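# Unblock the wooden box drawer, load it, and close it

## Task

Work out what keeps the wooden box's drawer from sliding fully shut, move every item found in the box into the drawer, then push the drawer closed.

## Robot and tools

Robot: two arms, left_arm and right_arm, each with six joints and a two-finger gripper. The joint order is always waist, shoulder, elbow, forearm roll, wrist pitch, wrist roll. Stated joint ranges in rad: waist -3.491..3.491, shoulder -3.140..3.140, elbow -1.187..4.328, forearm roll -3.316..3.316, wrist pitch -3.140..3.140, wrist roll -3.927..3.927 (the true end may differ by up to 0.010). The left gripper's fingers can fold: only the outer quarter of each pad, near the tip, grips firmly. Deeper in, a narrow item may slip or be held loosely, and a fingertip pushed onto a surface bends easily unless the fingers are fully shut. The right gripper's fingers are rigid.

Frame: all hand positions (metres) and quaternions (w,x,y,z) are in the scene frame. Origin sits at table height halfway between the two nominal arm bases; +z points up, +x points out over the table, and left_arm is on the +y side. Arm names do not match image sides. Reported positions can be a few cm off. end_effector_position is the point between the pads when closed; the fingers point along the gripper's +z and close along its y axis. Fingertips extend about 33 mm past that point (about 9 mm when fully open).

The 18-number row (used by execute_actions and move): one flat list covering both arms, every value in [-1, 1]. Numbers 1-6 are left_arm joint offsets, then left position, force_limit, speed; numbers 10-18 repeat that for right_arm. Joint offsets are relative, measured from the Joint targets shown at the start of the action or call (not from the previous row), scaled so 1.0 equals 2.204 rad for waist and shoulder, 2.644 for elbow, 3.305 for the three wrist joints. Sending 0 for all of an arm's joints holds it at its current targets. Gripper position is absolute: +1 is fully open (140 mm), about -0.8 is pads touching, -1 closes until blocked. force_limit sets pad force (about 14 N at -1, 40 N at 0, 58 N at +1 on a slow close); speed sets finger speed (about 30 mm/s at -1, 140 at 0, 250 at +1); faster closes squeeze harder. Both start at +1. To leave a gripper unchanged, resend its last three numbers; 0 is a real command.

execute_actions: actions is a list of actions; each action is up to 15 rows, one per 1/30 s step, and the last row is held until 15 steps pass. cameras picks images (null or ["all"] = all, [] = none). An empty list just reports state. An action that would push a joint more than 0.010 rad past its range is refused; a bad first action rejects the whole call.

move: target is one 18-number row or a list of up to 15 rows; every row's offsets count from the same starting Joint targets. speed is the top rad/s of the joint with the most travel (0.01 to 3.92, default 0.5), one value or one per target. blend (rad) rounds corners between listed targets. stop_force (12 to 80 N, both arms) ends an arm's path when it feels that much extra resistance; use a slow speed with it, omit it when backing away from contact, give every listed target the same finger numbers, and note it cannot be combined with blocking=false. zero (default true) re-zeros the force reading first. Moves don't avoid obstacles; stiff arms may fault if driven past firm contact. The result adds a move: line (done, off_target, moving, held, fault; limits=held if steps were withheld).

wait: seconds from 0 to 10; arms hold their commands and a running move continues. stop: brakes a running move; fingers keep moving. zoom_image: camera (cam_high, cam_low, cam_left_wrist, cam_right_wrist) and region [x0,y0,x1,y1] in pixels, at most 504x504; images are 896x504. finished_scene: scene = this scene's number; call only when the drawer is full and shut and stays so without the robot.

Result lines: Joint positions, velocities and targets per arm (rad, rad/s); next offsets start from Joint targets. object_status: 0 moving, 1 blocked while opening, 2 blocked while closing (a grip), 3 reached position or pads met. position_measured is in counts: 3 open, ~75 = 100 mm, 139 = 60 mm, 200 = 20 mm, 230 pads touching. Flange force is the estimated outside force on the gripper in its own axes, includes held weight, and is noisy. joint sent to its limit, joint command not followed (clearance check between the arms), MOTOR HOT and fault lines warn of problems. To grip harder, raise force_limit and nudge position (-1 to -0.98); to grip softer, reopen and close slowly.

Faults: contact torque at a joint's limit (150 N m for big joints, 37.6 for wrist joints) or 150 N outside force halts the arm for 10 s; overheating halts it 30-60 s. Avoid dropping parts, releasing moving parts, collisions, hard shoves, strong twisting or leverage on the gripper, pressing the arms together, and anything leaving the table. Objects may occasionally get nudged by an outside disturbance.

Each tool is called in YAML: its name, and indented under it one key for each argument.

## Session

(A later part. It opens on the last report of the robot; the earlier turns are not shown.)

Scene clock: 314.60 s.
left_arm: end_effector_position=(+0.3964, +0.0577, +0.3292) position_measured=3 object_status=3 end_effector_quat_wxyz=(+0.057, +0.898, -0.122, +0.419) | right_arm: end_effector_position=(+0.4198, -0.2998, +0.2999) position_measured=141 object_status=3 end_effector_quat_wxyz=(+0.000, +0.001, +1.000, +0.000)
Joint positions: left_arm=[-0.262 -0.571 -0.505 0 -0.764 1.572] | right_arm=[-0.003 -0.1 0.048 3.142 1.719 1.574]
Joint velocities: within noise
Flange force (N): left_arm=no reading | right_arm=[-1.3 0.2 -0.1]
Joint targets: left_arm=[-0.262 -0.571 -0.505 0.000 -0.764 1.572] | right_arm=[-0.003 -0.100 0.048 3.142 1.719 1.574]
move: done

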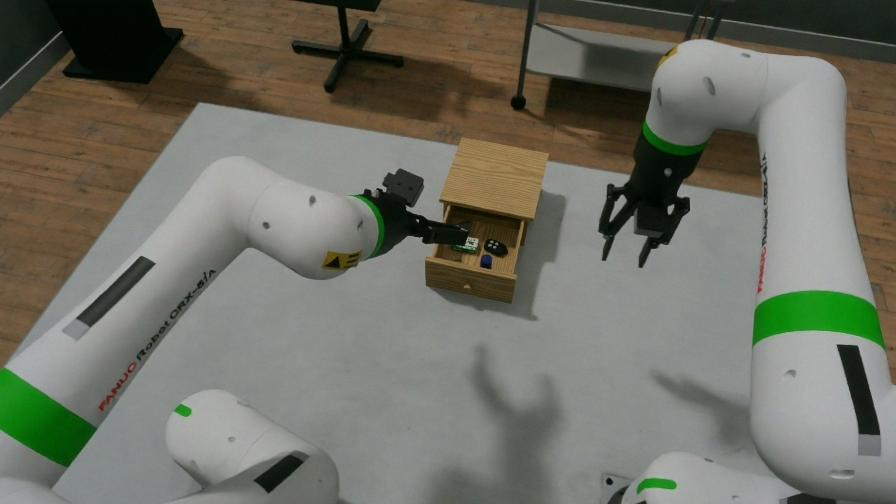

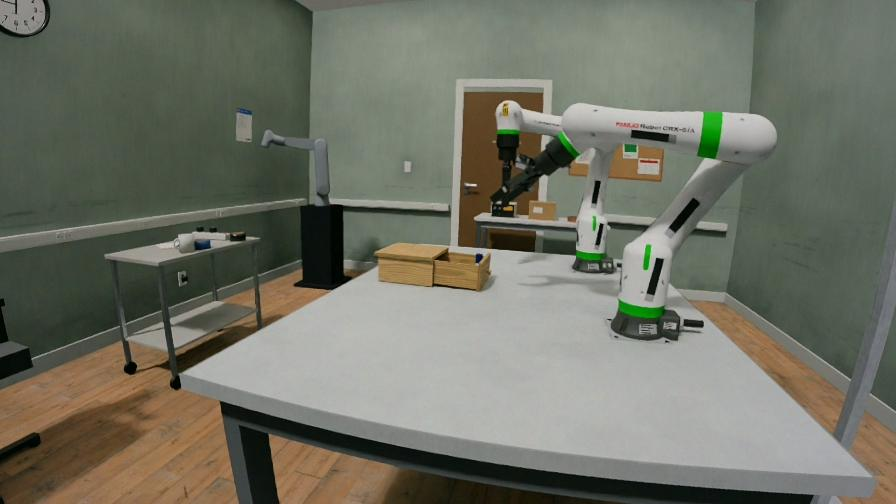

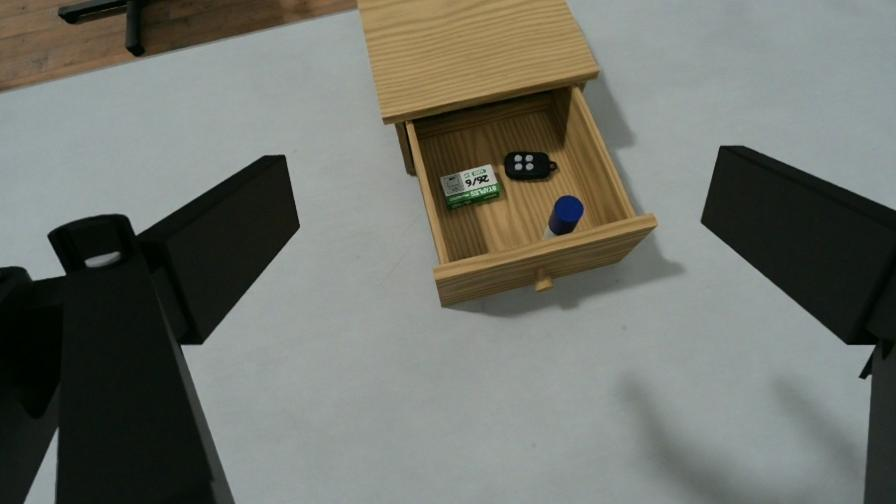

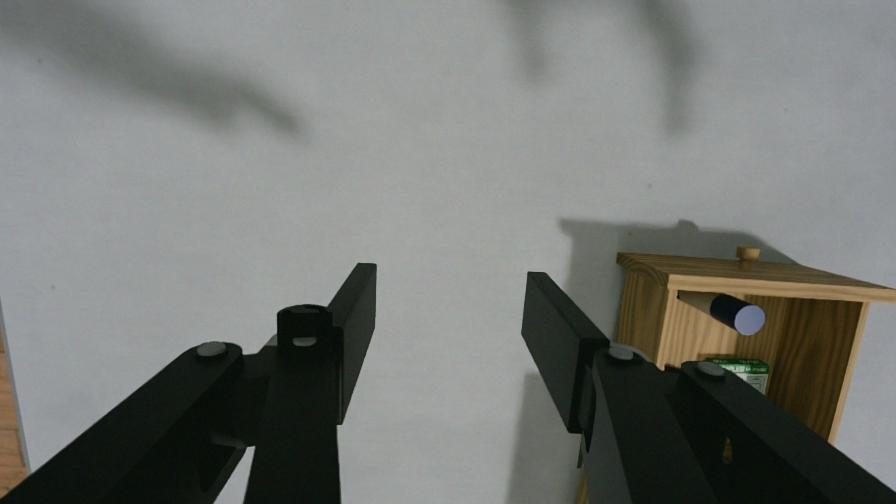

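zoom_image:
  camera: "cam_left_wrist"
  region: [340, 40, 680, 310]

zoom_image:
  camera: "cam_right_wrist"
  region: [560, 230, 896, 504]

zoom_image:
  camera: "cam_high"
  region: [410, 130, 570, 310]

Scaled by 1.482 from the camera's 896x504 image, which has a finer 1280x720 frame.

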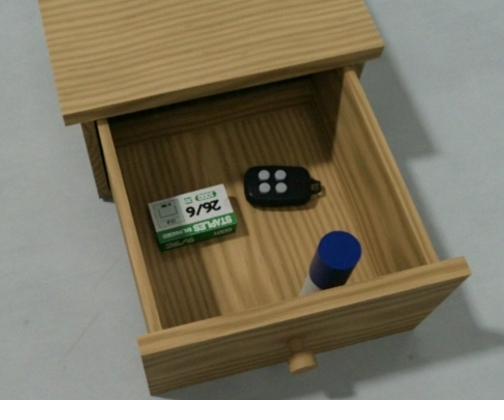

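Scaled by 1.500 from the camera's 896x504 image, which has a finer 1280x720 frame.

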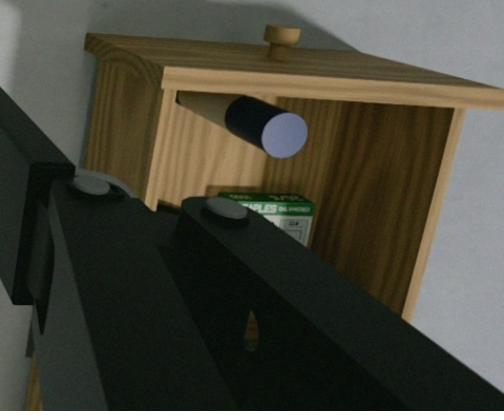

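Scaled by 2.800 from the camera's 896x504 image, which has a finer 1280x720 frame.

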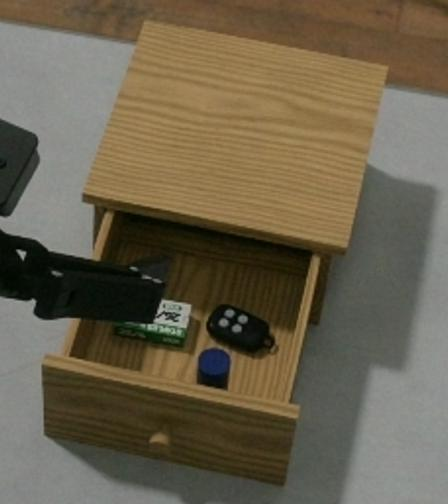

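zoom_image:
  camera: "cam_left_wrist"
  region: [380, 60, 620, 200]

Scaled by 2.100 from the camera's 896x504 image, which has a finer 1280x720 frame.

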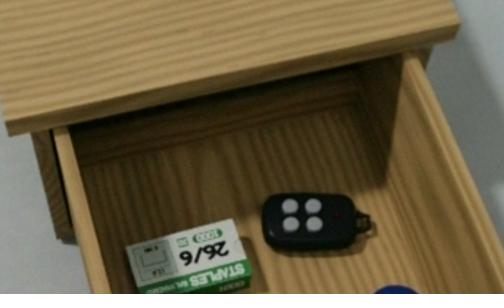

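move:
  target:
    - [0.2096,0,0,0,0,0,1,1,1,0,0,0,0,0,0,-0.1,-0.5,-0.5]
    - [0.2096,0,0,0,0,0,1,1,1,0.22164,0.20113,0.15159,0,-0.01283,-0.14784,-0.1,-0.5,-0.5]
  speed: [1.0,0.5]
  blend: 0.2
  cameras: ["cam_high","cam_right_wrist"]

Scene clock: 471.37 s.
left_arm: end_effector_position=(+0.4646, +0.2752, +0.3292) position_measured=3 object_status=3 end_effector_quat_wxyz=(-0.040, +0.902, +0.087, +0.421) | right_arm: end_effector_position=(+0.4752, -0.0500, +0.2600) position_measured=141 object_status=3 end_effector_quat_wxyz=(+0.000, +0.001, +1.000, +0.000)
Joint positions: left_arm=[0.2 -0.571 -0.505 0 -0.764 1.572] | right_arm=[0.485 0.343 0.449 3.142 1.677 1.085]
Joint velocities: within noise
Flange force (N): left_arm=no reading | right_arm=[-0.5 -1.7 -0.6]
Joint targets: left_arm=[0.200 -0.571 -0.505 0.000 -0.764 1.572] | right_arm=[0.486 0.343 0.449 3.142 1.677 1.085]
move: done
Images, in order (width x height): cam_high 896x504, cam_right_wrist 896x504.

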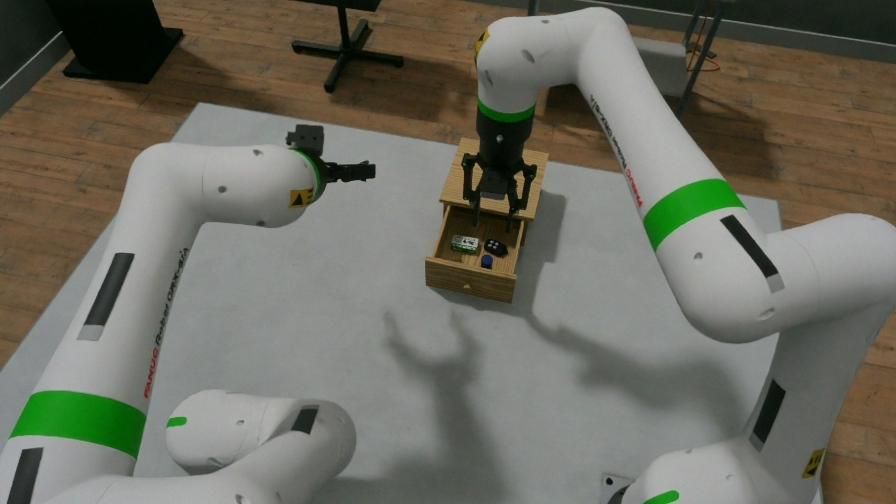

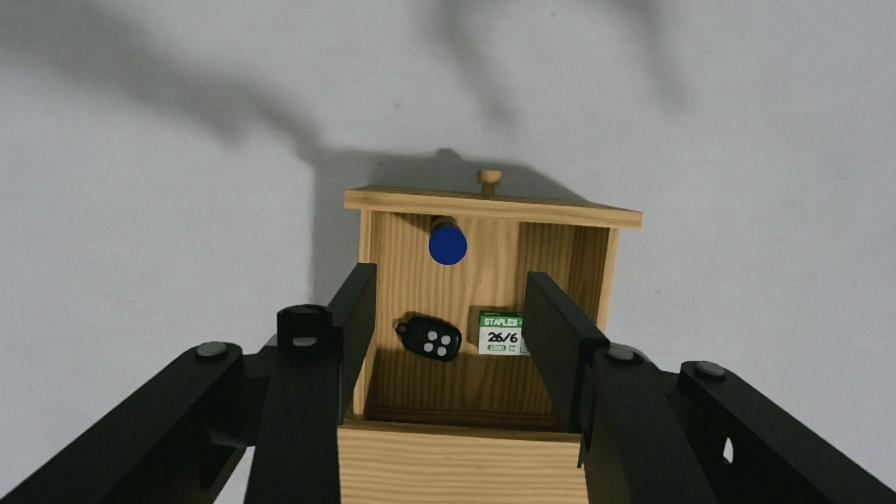

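zoom_image:
  camera: "cam_right_wrist"
  region: [330, 150, 660, 380]

Scaled by 1.527 from the camera's 896x504 image, which has a finer 1280x720 frame.

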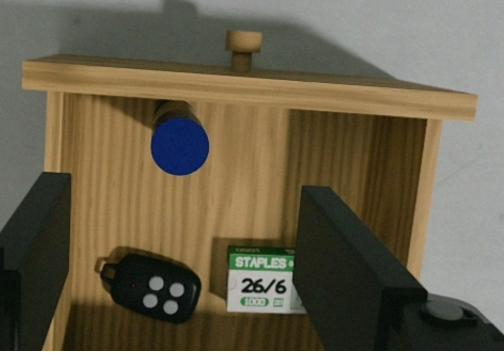

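move:
  target:
    - [0,0,0,0,0,0,1,1,1,0.00186,0.00095,-0.06952,0,-0.05631,-0.00127,-0.1,-0.5,-0.5]
    - [0,0,0,0,0,0,1,1,1,0.00186,0.01461,-0.1211,0,-0.10669,-0.00127,-0.1,-0.5,-0.5]
  speed: [0.25,0.12]
  blend: 0.02
  stop_force: 15
  cameras: ["cam_high","cam_right_wrist"]

Scene clock: 509.27 s.
left_arm: end_effector_position=(+0.4646, +0.2752, +0.3292) position_measured=3 object_status=3 end_effector_quat_wxyz=(-0.040, +0.902, +0.087, +0.421) | right_arm: end_effector_position=(+0.4753, -0.0473, +0.1050) position_measured=141 object_status=3 end_effector_quat_wxyz=(+0.000, +0.001, +1.000, +0.000)
Joint positions: left_arm=[0.2 -0.571 -0.505 0 -0.764 1.572] | right_arm=[0.49 0.375 0.129 3.142 1.324 1.081]
Joint velocities: within noise
Flange force (N): left_arm=no reading | right_arm=[-0.5 0.6 0.3]
Joint targets: left_arm=[0.200 -0.571 -0.505 0.000 -0.764 1.572] | right_arm=[0.490 0.375 0.129 3.142 1.324 1.081]
move: done
Images, in order (width x height): cam_high 896x504, cam_right_wrist 896x504.

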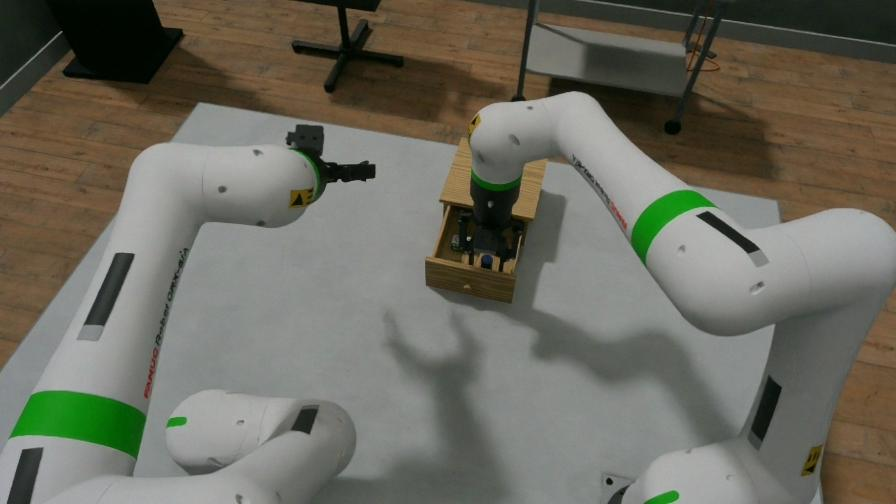

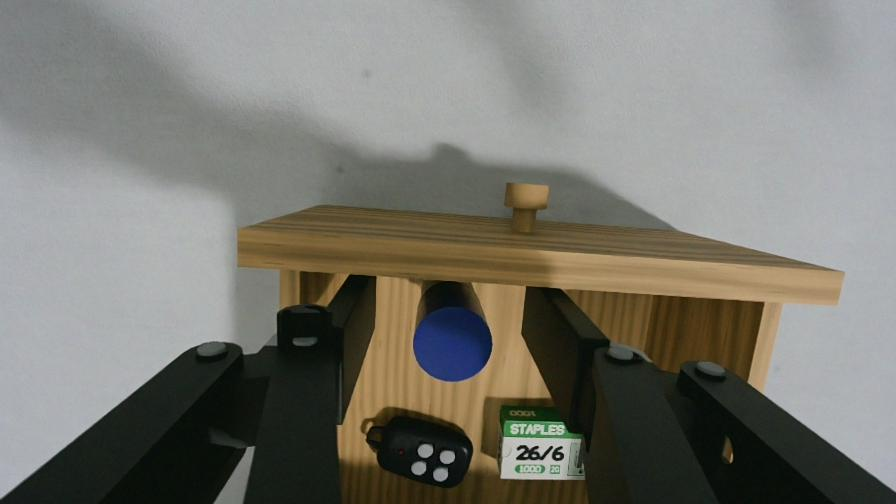

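move:
  target: [0,0,0,0,0,0,1,1,1,0,0,0,0,0,0,-1,-0.9,-1]
  cameras: ["cam_right_wrist"]

Scene clock: 515.33 s.
left_arm: end_effector_position=(+0.4646, +0.2752, +0.3292) position_measured=3 object_status=3 end_effector_quat_wxyz=(-0.040, +0.902, +0.087, +0.421) | right_arm: end_effector_position=(+0.4753, -0.0473, +0.1050) position_measured=192 object_status=2 end_effector_quat_wxyz=(+0.000, +0.001, +1.000, +0.000)
Joint positions: left_arm=[0.2 -0.571 -0.505 0 -0.764 1.572] | right_arm=[0.49 0.375 0.129 3.142 1.324 1.081]
Joint velocities: within noise
Flange force (N): left_arm=no reading | right_arm=[-0.5 -0.1 -1.5]
Joint targets: left_arm=[0.200 -0.571 -0.505 0.000 -0.764 1.572] | right_arm=[0.490 0.375 0.129 3.142 1.324 1.081]
move: done
Images, in order (width x height): cam_right_wrist 896x504.

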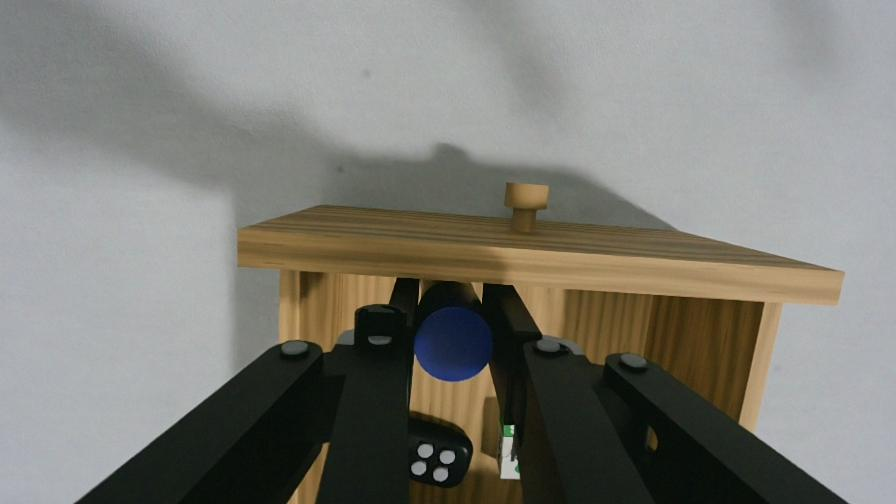

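move:
  target:
    - [0,0,0,0,0,0,1,1,1,0,-0.01366,0.05159,0,0.05038,0,-1,-0.9,-1]
    - [0,0,0,0,0,0,1,1,1,0,-0.01243,0.12349,0,0.10708,0,-1,-0.9,-1]
    - [0,0,0,0,0,0,1,1,1,-0.19914,-0.00685,0.12973,0,0.10835,0.13283,-1,-0.9,-1]
    - [0,0,0,0,0,0,1,1,1,-0.19914,0.00123,0.01486,0,0.01107,0.13283,-1,-0.9,-1]
  speed: [0.15,0.3,0.45,0.3]
  blend: [0.02,0.05,0.05,0]

Scene clock: 533.40 s.
left_arm: end_effector_position=(+0.4646, +0.2752, +0.3292) position_measured=3 object_status=3 end_effector_quat_wxyz=(-0.040, +0.902, +0.087, +0.421) | right_arm: end_effector_position=(+0.5999, -0.2702, +0.1199) position_measured=192 object_status=2 end_effector_quat_wxyz=(+0.000, +0.001, +1.000, +0.000)
Joint positions: left_arm=[0.2 -0.571 -0.505 0 -0.764 1.572] | right_arm=[0.051 0.378 0.168 3.142 1.361 1.52]
Joint velocities: within noise
Flange force (N): left_arm=no reading | right_arm=[-2.8 1.1 -0.7]
Joint targets: left_arm=[0.200 -0.571 -0.505 0.000 -0.764 1.572] | right_arm=[0.051 0.378 0.168 3.142 1.361 1.520]
move: done

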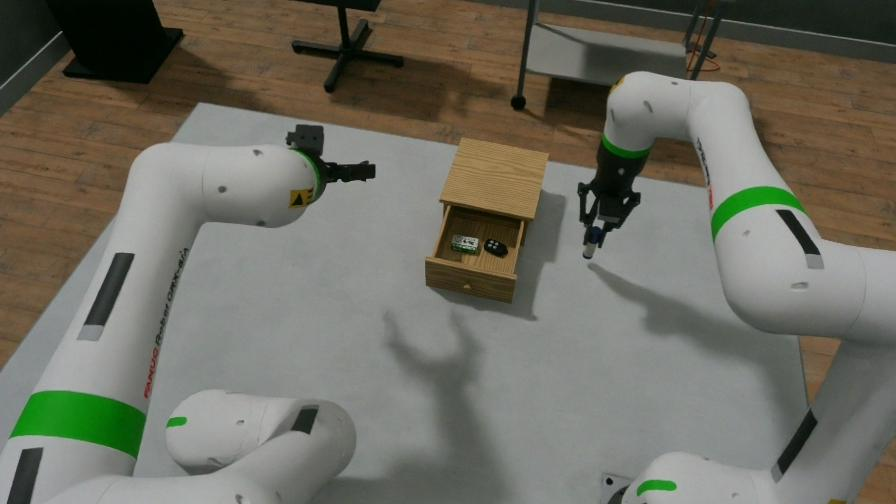

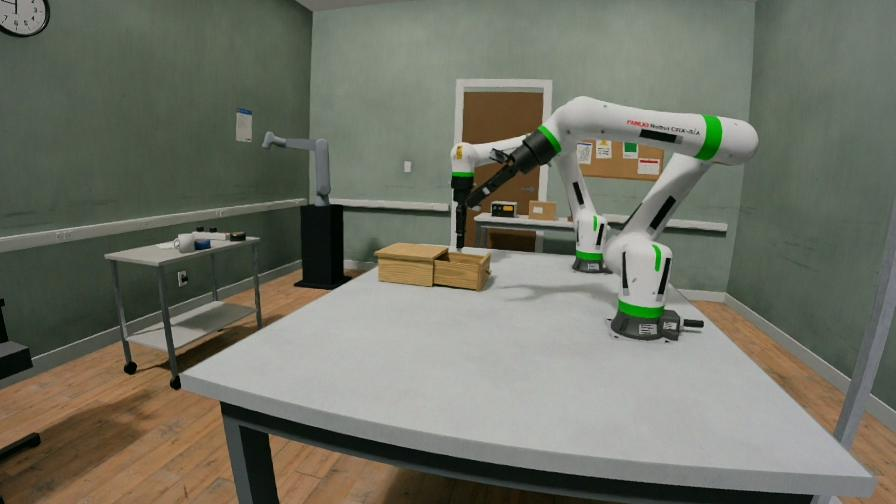

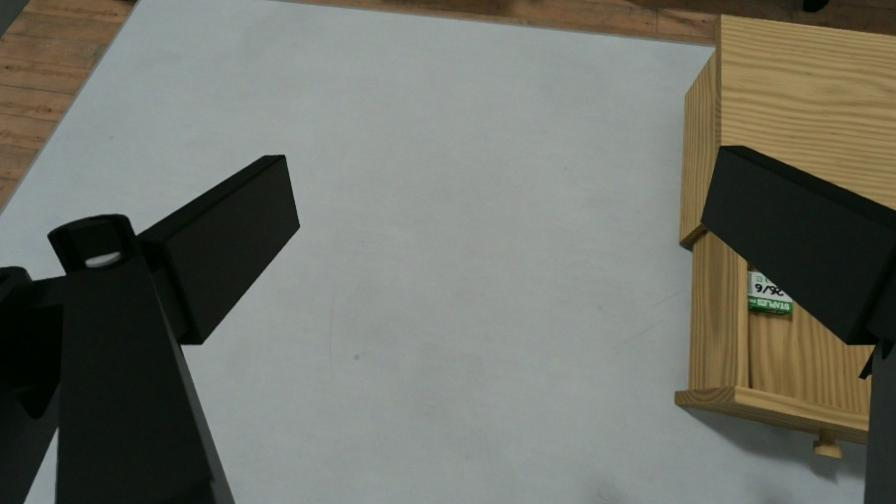

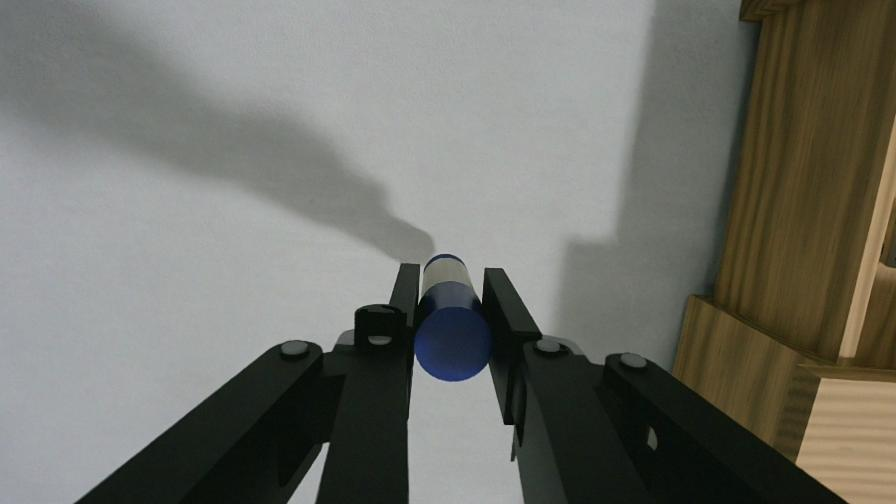

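move:
  target: [0,0,0,0,0,0,1,1,1,0,0.01184,-0.02458,0,-0.02756,0,-1,-0.9,-1]
  speed: 0.035
  stop_force: 12
  cameras: ["cam_high","cam_right_wrist"]

Scene clock: 547.07 s.
left_arm: end_effector_position=(+0.4646, +0.2752, +0.3292) position_measured=3 object_status=3 end_effector_quat_wxyz=(-0.040, +0.902, +0.087, +0.421) | right_arm: end_effector_position=(+0.6004, -0.2701, +0.0915) position_measured=192 object_status=2 end_effector_quat_wxyz=(+0.000, +0.001, +1.000, +0.000)
Joint positions: left_arm=[0.2 -0.571 -0.505 0 -0.764 1.572] | right_arm=[0.051 0.395 0.124 3.142 1.299 1.52]
Joint velocities: within noise
Flange force (N): left_arm=no reading | right_arm=[-2.5 -0.3 -22.2]
Joint targets: left_arm=[0.200 -0.571 -0.505 0.000 -0.764 1.572] | right_arm=[0.051 0.395 0.124 3.142 1.299 1.520]
move: contact (right_arm); right_arm: the wrist pitch is farthest, 0.029 rad from its target
Images, in order (width x height): cam_high 896x504, cam_right_wrist 896x504.

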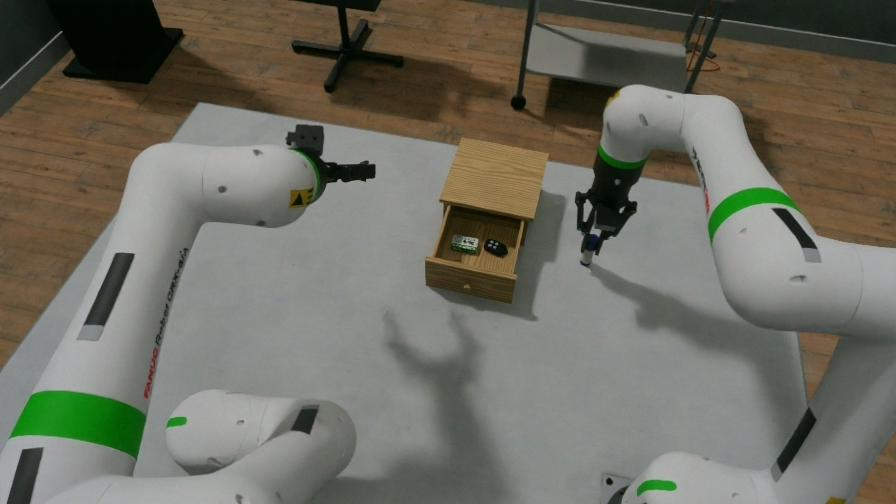

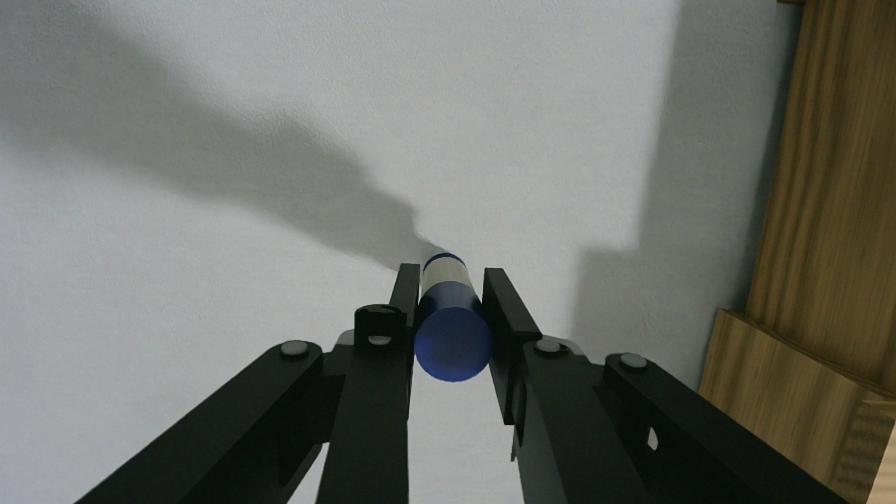

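move:
  target:
    - [0,0,0,0,0,0,1,1,1,0,-0.00015,0.00029,0,0.00033,0,-1,-0.9,-1]
    - [0,0,0,0,0,0,1,1,1,0,-0.00015,0.00029,0,0.00033,0,-0.1,-0.9,-1]
    - [0,0,0,0,0,0,1,1,1,0,-0.0171,0.12145,0,0.10865,0,-0.1,-0.9,-1]
    - [0,0,0,0,0,0,1,1,1,0,-0.2265,-0.45427,0,-0.65588,-0.93525,-0.1,-0.9,-1]
  speed: [0.03,0.03,0.25,1.2]
  blend: [0,0,0.05,0]

Scene clock: 586.57 s.
left_arm: end_effector_position=(+0.4646, +0.2752, +0.3292) position_measured=3 object_status=3 end_effector_quat_wxyz=(-0.040, +0.902, +0.087, +0.421) | right_arm: end_effector_position=(+0.5820, -0.2708, +0.2000) position_measured=141 object_status=3 end_effector_quat_wxyz=(-0.017, +0.743, +0.018, +0.669)
Joint positions: left_arm=[0.2 -0.571 -0.505 0 -0.764 1.572] | right_arm=[0.051 -0.104 -1.077 3.142 -0.869 -1.571]
Joint velocities: within noise
Flange force (N): no reading
Joint targets: left_arm=[0.200 -0.571 -0.505 0.000 -0.764 1.572] | right_arm=[0.051 -0.104 -1.077 3.142 -0.869 -1.571]
move: done

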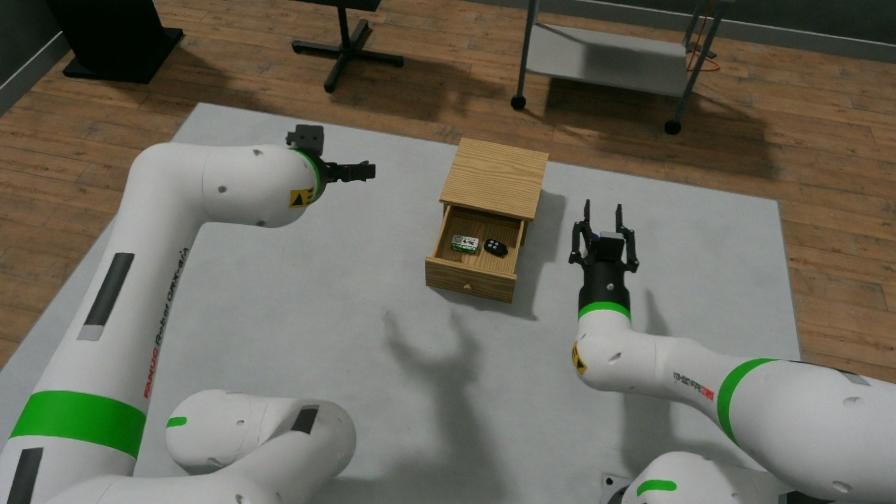

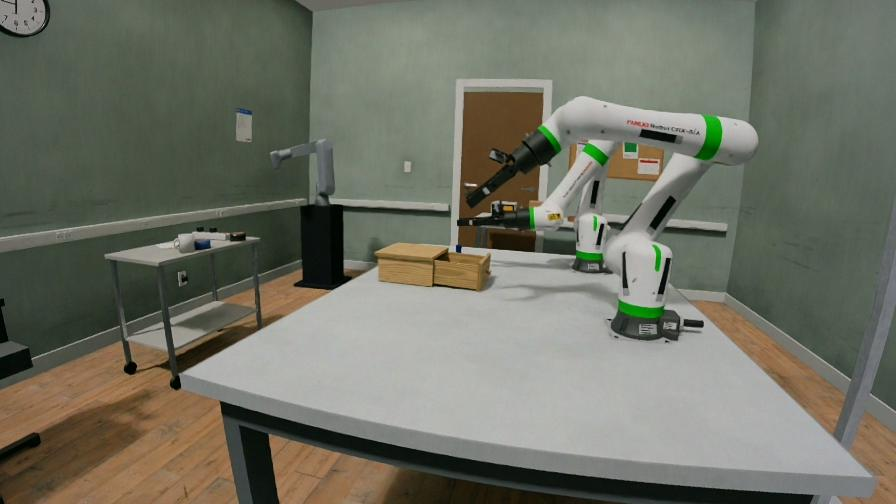

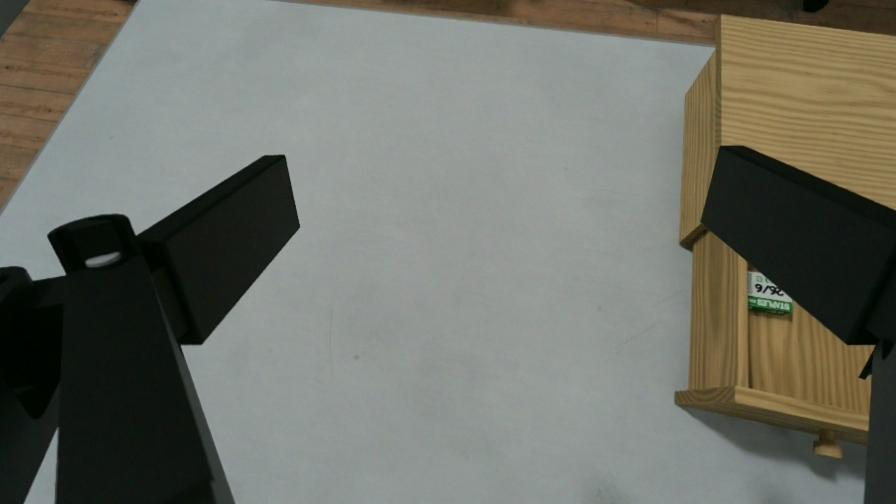

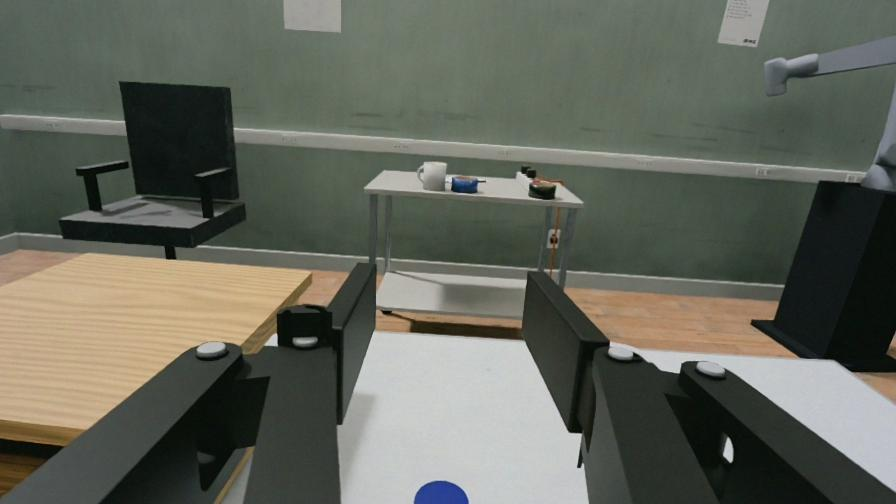

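move:
  target: [0,0,0,0,0,0,1,1,1,0,0.17532,-0.00446,0,-0.12054,0,-0.1,-0.9,-1]
  speed: 0.25
  cameras: ["cam_low","cam_right_wrist"]

zoom_image:
  camera: "cam_low"
  region: [400, 180, 640, 310]

Scene clock: 596.53 s.
left_arm: end_effector_position=(+0.4646, +0.2752, +0.3292) position_measured=3 object_status=3 end_effector_quat_wxyz=(-0.040, +0.902, +0.087, +0.421) | right_arm: end_effector_position=(+0.5820, -0.2708, +0.1202) position_measured=141 object_status=3 end_effector_quat_wxyz=(-0.017, +0.743, +0.018, +0.669)
Joint positions: left_arm=[0.2 -0.571 -0.505 0 -0.764 1.572] | right_arm=[0.051 0.282 -1.089 3.142 -1.267 -1.571]
Joint velocities: within noise
Flange force (N): left_arm=no reading | right_arm=[-0.5 0.6 2.8]
Joint targets: left_arm=[0.200 -0.571 -0.505 0.000 -0.764 1.572] | right_arm=[0.051 0.283 -1.089 3.142 -1.268 -1.571]
move: done
Images, in order (width x height): cam_low 896x504, cam_right_wrist 896x504.

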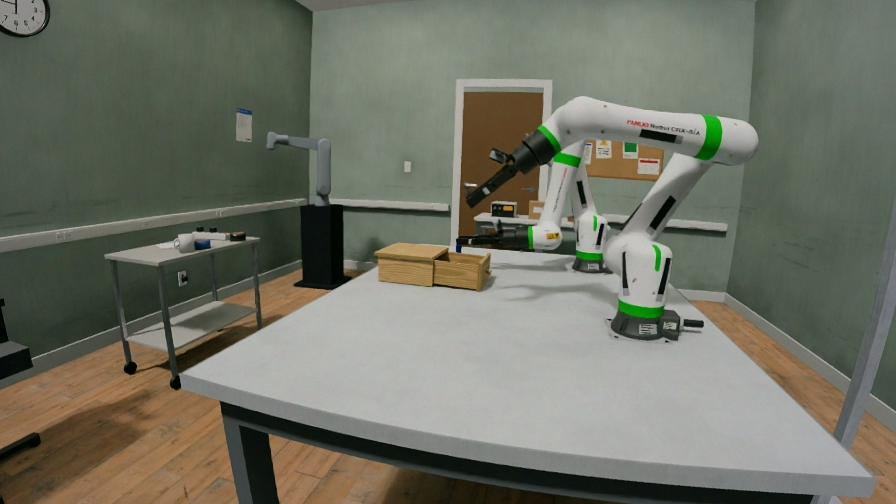

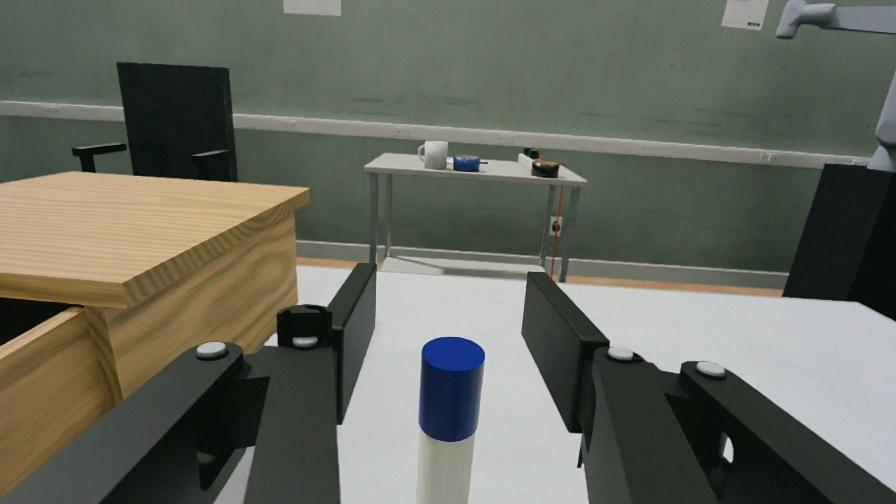

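Scaled by 2.100 from the camera's 896x504 image, which has a finer 1280x720 frame.

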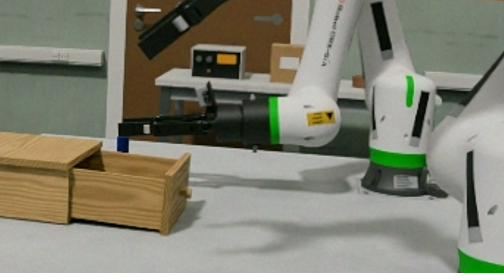

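move:
  target: [0,0,0,0,0,0,1,1,1,0,0.13367,0.01464,0,-0.07743,0,-0.1,-0.9,-1]
  speed: 0.15
  stop_force: 15
  cameras: ["cam_low","cam_right_wrist"]

Scene clock: 604.40 s.
left_arm: end_effector_position=(+0.4646, +0.2752, +0.3292) position_measured=3 object_status=3 end_effector_quat_wxyz=(-0.040, +0.902, +0.087, +0.421) | right_arm: end_effector_position=(+0.5819, -0.2708, +0.0622) position_measured=141 object_status=3 end_effector_quat_wxyz=(-0.017, +0.743, +0.018, +0.669)
Joint positions: left_arm=[0.2 -0.571 -0.505 0 -0.764 1.572] | right_arm=[0.051 0.577 -1.05 3.142 -1.523 -1.571]
Joint velocities: within noise
Flange force (N): left_arm=no reading | right_arm=[-1.9 -0.1 2.4]
Joint targets: left_arm=[0.200 -0.571 -0.505 0.000 -0.764 1.572] | right_arm=[0.051 0.577 -1.050 3.142 -1.523 -1.571]
move: done
Images, in order (width x height): cam_low 896x504, cam_right_wrist 896x504.

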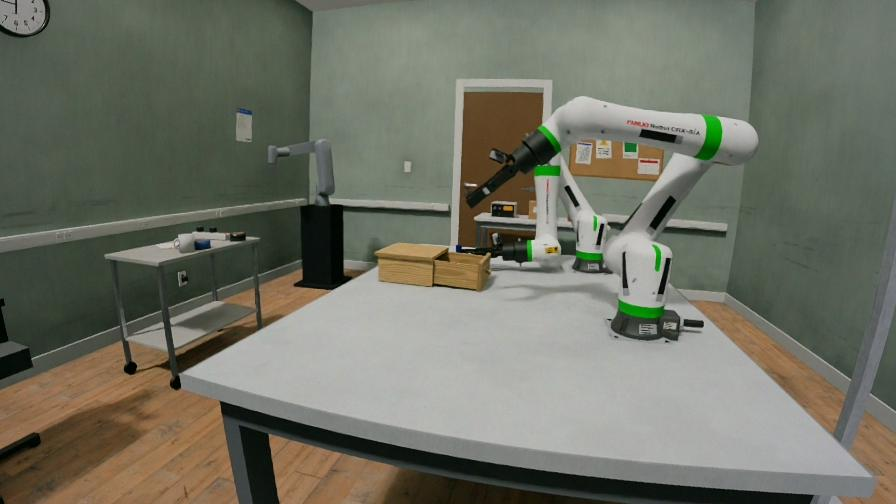

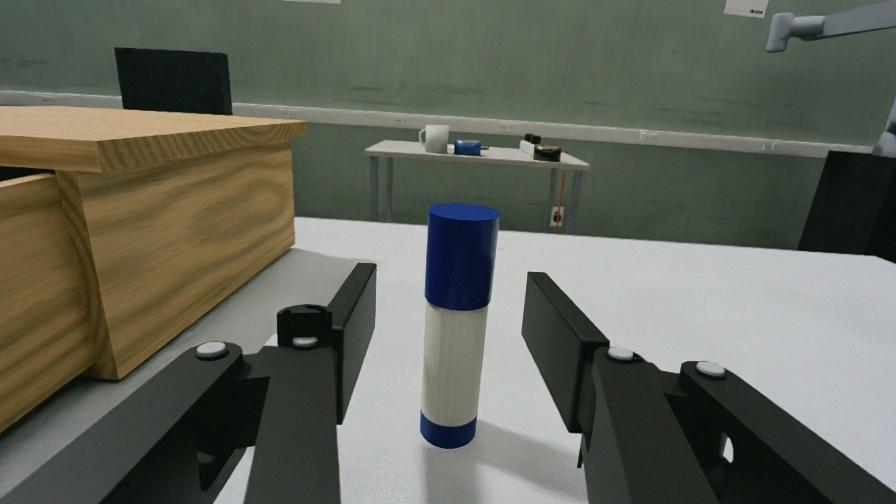

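move:
  target: [0,0,0,0,0,0,1,1,1,0,0,0,0,0,0,-1,-0.6,-1]
  cameras: ["cam_right_wrist"]

Scene clock: 607.67 s.
left_arm: end_effector_position=(+0.4646, +0.2752, +0.3292) position_measured=3 object_status=3 end_effector_quat_wxyz=(-0.040, +0.902, +0.087, +0.421) | right_arm: end_effector_position=(+0.5819, -0.2708, +0.0622) position_measured=194 object_status=0 end_effector_quat_wxyz=(-0.017, +0.743, +0.018, +0.669)
Joint positions: left_arm=[0.2 -0.571 -0.505 0 -0.764 1.572] | right_arm=[0.051 0.577 -1.05 3.142 -1.523 -1.571]
Joint velocities: within noise
Flange force (N): left_arm=no reading | right_arm=[-2.4 0.0 2.5]
Joint targets: left_arm=[0.200 -0.571 -0.505 0.000 -0.764 1.572] | right_arm=[0.051 0.577 -1.050 3.142 -1.523 -1.571]
move: done
Images, in order (width x height): cam_right_wrist 896x504.

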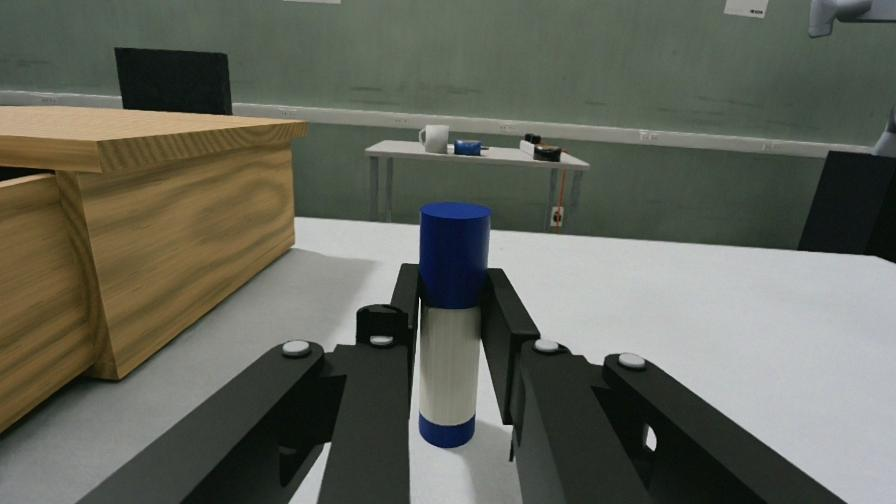

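wait:
  seconds: 0.5
  cameras: []

Scene clock: 610.60 s.
left_arm: end_effector_position=(+0.4646, +0.2752, +0.3292) position_measured=3 object_status=3 end_effector_quat_wxyz=(-0.040, +0.902, +0.087, +0.421) | right_arm: end_effector_position=(+0.5819, -0.2708, +0.0622) position_measured=194 object_status=2 end_effector_quat_wxyz=(-0.017, +0.743, +0.018, +0.669)
Joint positions: left_arm=[0.2 -0.571 -0.505 0 -0.764 1.572] | right_arm=[0.051 0.577 -1.05 3.142 -1.523 -1.571]
Joint velocities: within noise
Flange force (N): left_arm=no reading | right_arm=[-2.5 -0.3 2.6]
Joint targets: left_arm=[0.200 -0.571 -0.505 0.000 -0.764 1.572] | right_arm=[0.051 0.577 -1.050 3.142 -1.523 -1.571]
Tool commands: left_gripper/position=+1.0 left_gripper/force_limit=+1.0 left_gripper/speed=+1.0 right_gripper/position=-1.0 right_gripper/force_limit=-0.6 right_gripper/speed=-1.0
wait: 0.50 s; at rest from the start
No camera images: "cameras" was empty.

move:
  target:
    - [0,0,0,0,0,0,1,1,1,0,-0.13367,-0.01464,0,0.07743,0,-1,-0.6,-1]
    - [0,0,0,0,0,0,1,1,1,0,-0.30907,-0.01017,0,0.19797,0,-1,-0.6,-1]
    - [0,0,0,0,0,0,1,1,1,0,-0.09841,0.57576,0,0.96983,0.46021,-1,-0.6,-1]
    - [0,0,0,0,0,0,1,1,1,0.21248,-0.03934,0.59149,0,0.94303,0.31834,-1,-0.6,-1]
  speed: [0.2,0.4,0.9,0.4]
  blend: [0.04,0.06,0.06,0]

Scene clock: 659.63 s.
left_arm: end_effector_position=(+0.4646, +0.2752, +0.3292) position_measured=3 object_status=3 end_effector_quat_wxyz=(-0.040, +0.902, +0.087, +0.421) | right_arm: end_effector_position=(+0.5125, -0.0069, +0.2001) position_measured=194 object_status=2 end_effector_quat_wxyz=(+0.000, +0.708, +0.706, +0.000)
Joint positions: left_arm=[0.2 -0.571 -0.505 0 -0.764 1.572] | right_arm=[0.519 0.49 0.514 3.142 1.594 -0.519]
Joint velocities: within noise
Flange force (N): left_arm=no reading | right_arm=[0.6 -0.1 0.5]
Joint targets: left_arm=[0.200 -0.571 -0.505 0.000 -0.764 1.572] | right_arm=[0.519 0.490 0.514 3.142 1.594 -0.519]
move: done

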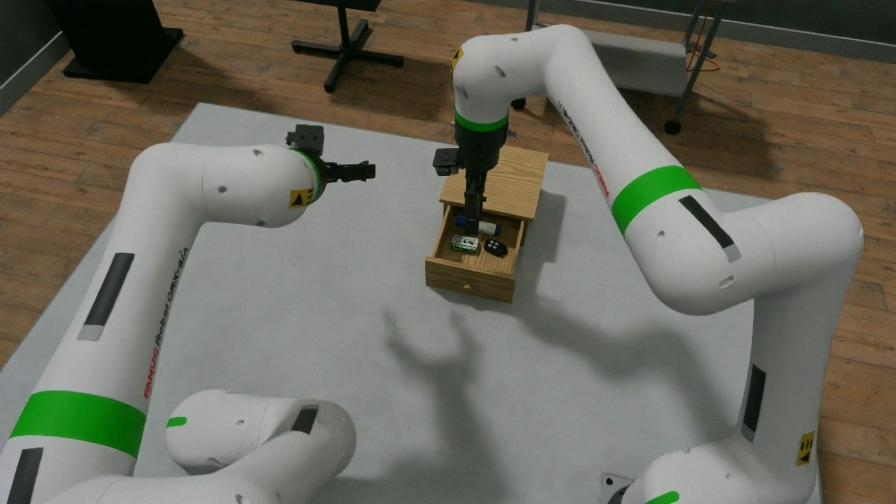

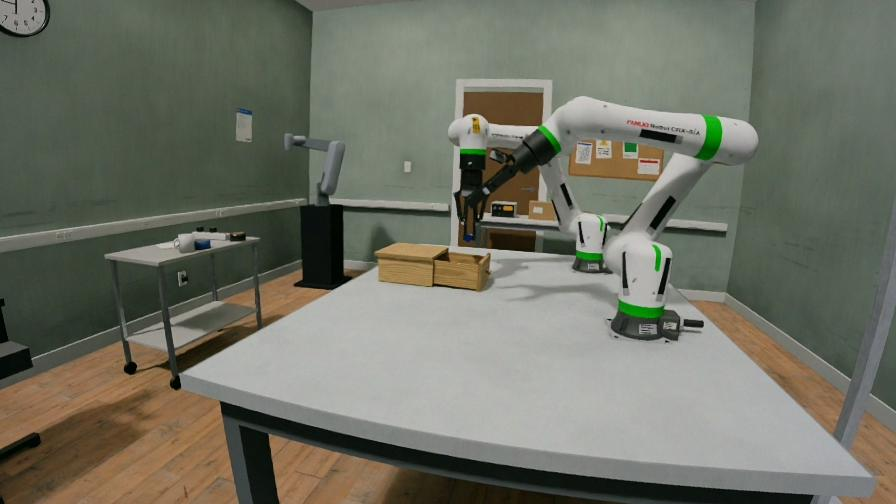

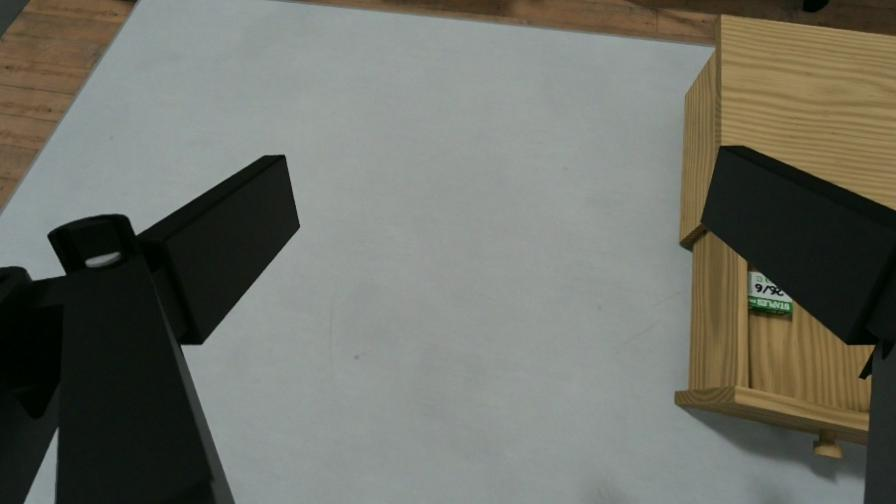

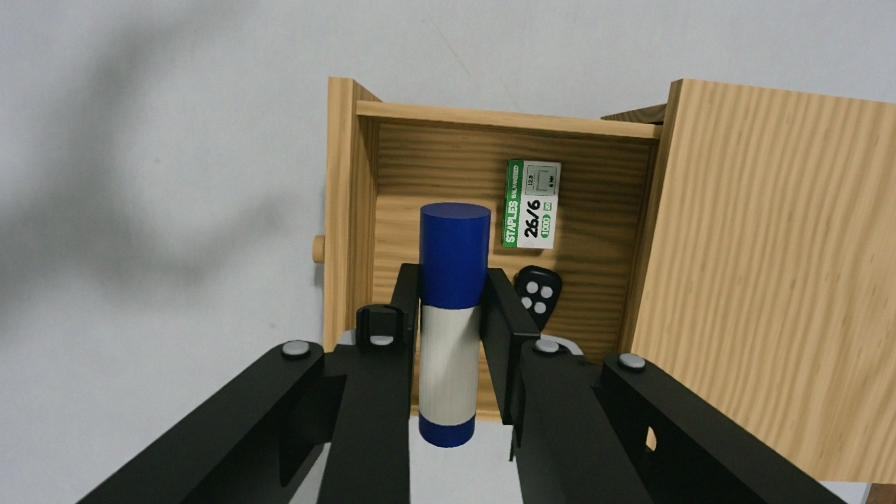

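zoom_image:
  camera: "cam_right_wrist"
  region: [300, 60, 720, 460]

Scaled by 1.200 from the camera's 896x504 image, which has a finer 1280x720 frame.

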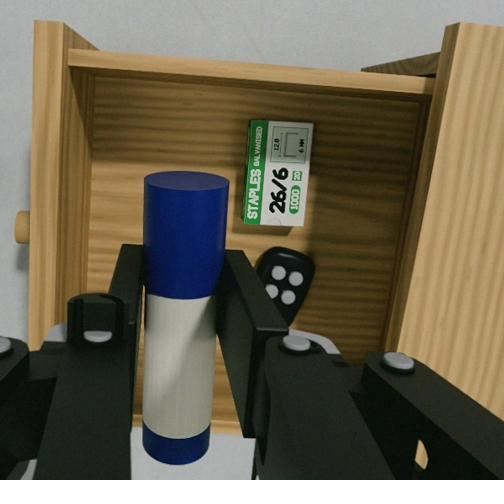

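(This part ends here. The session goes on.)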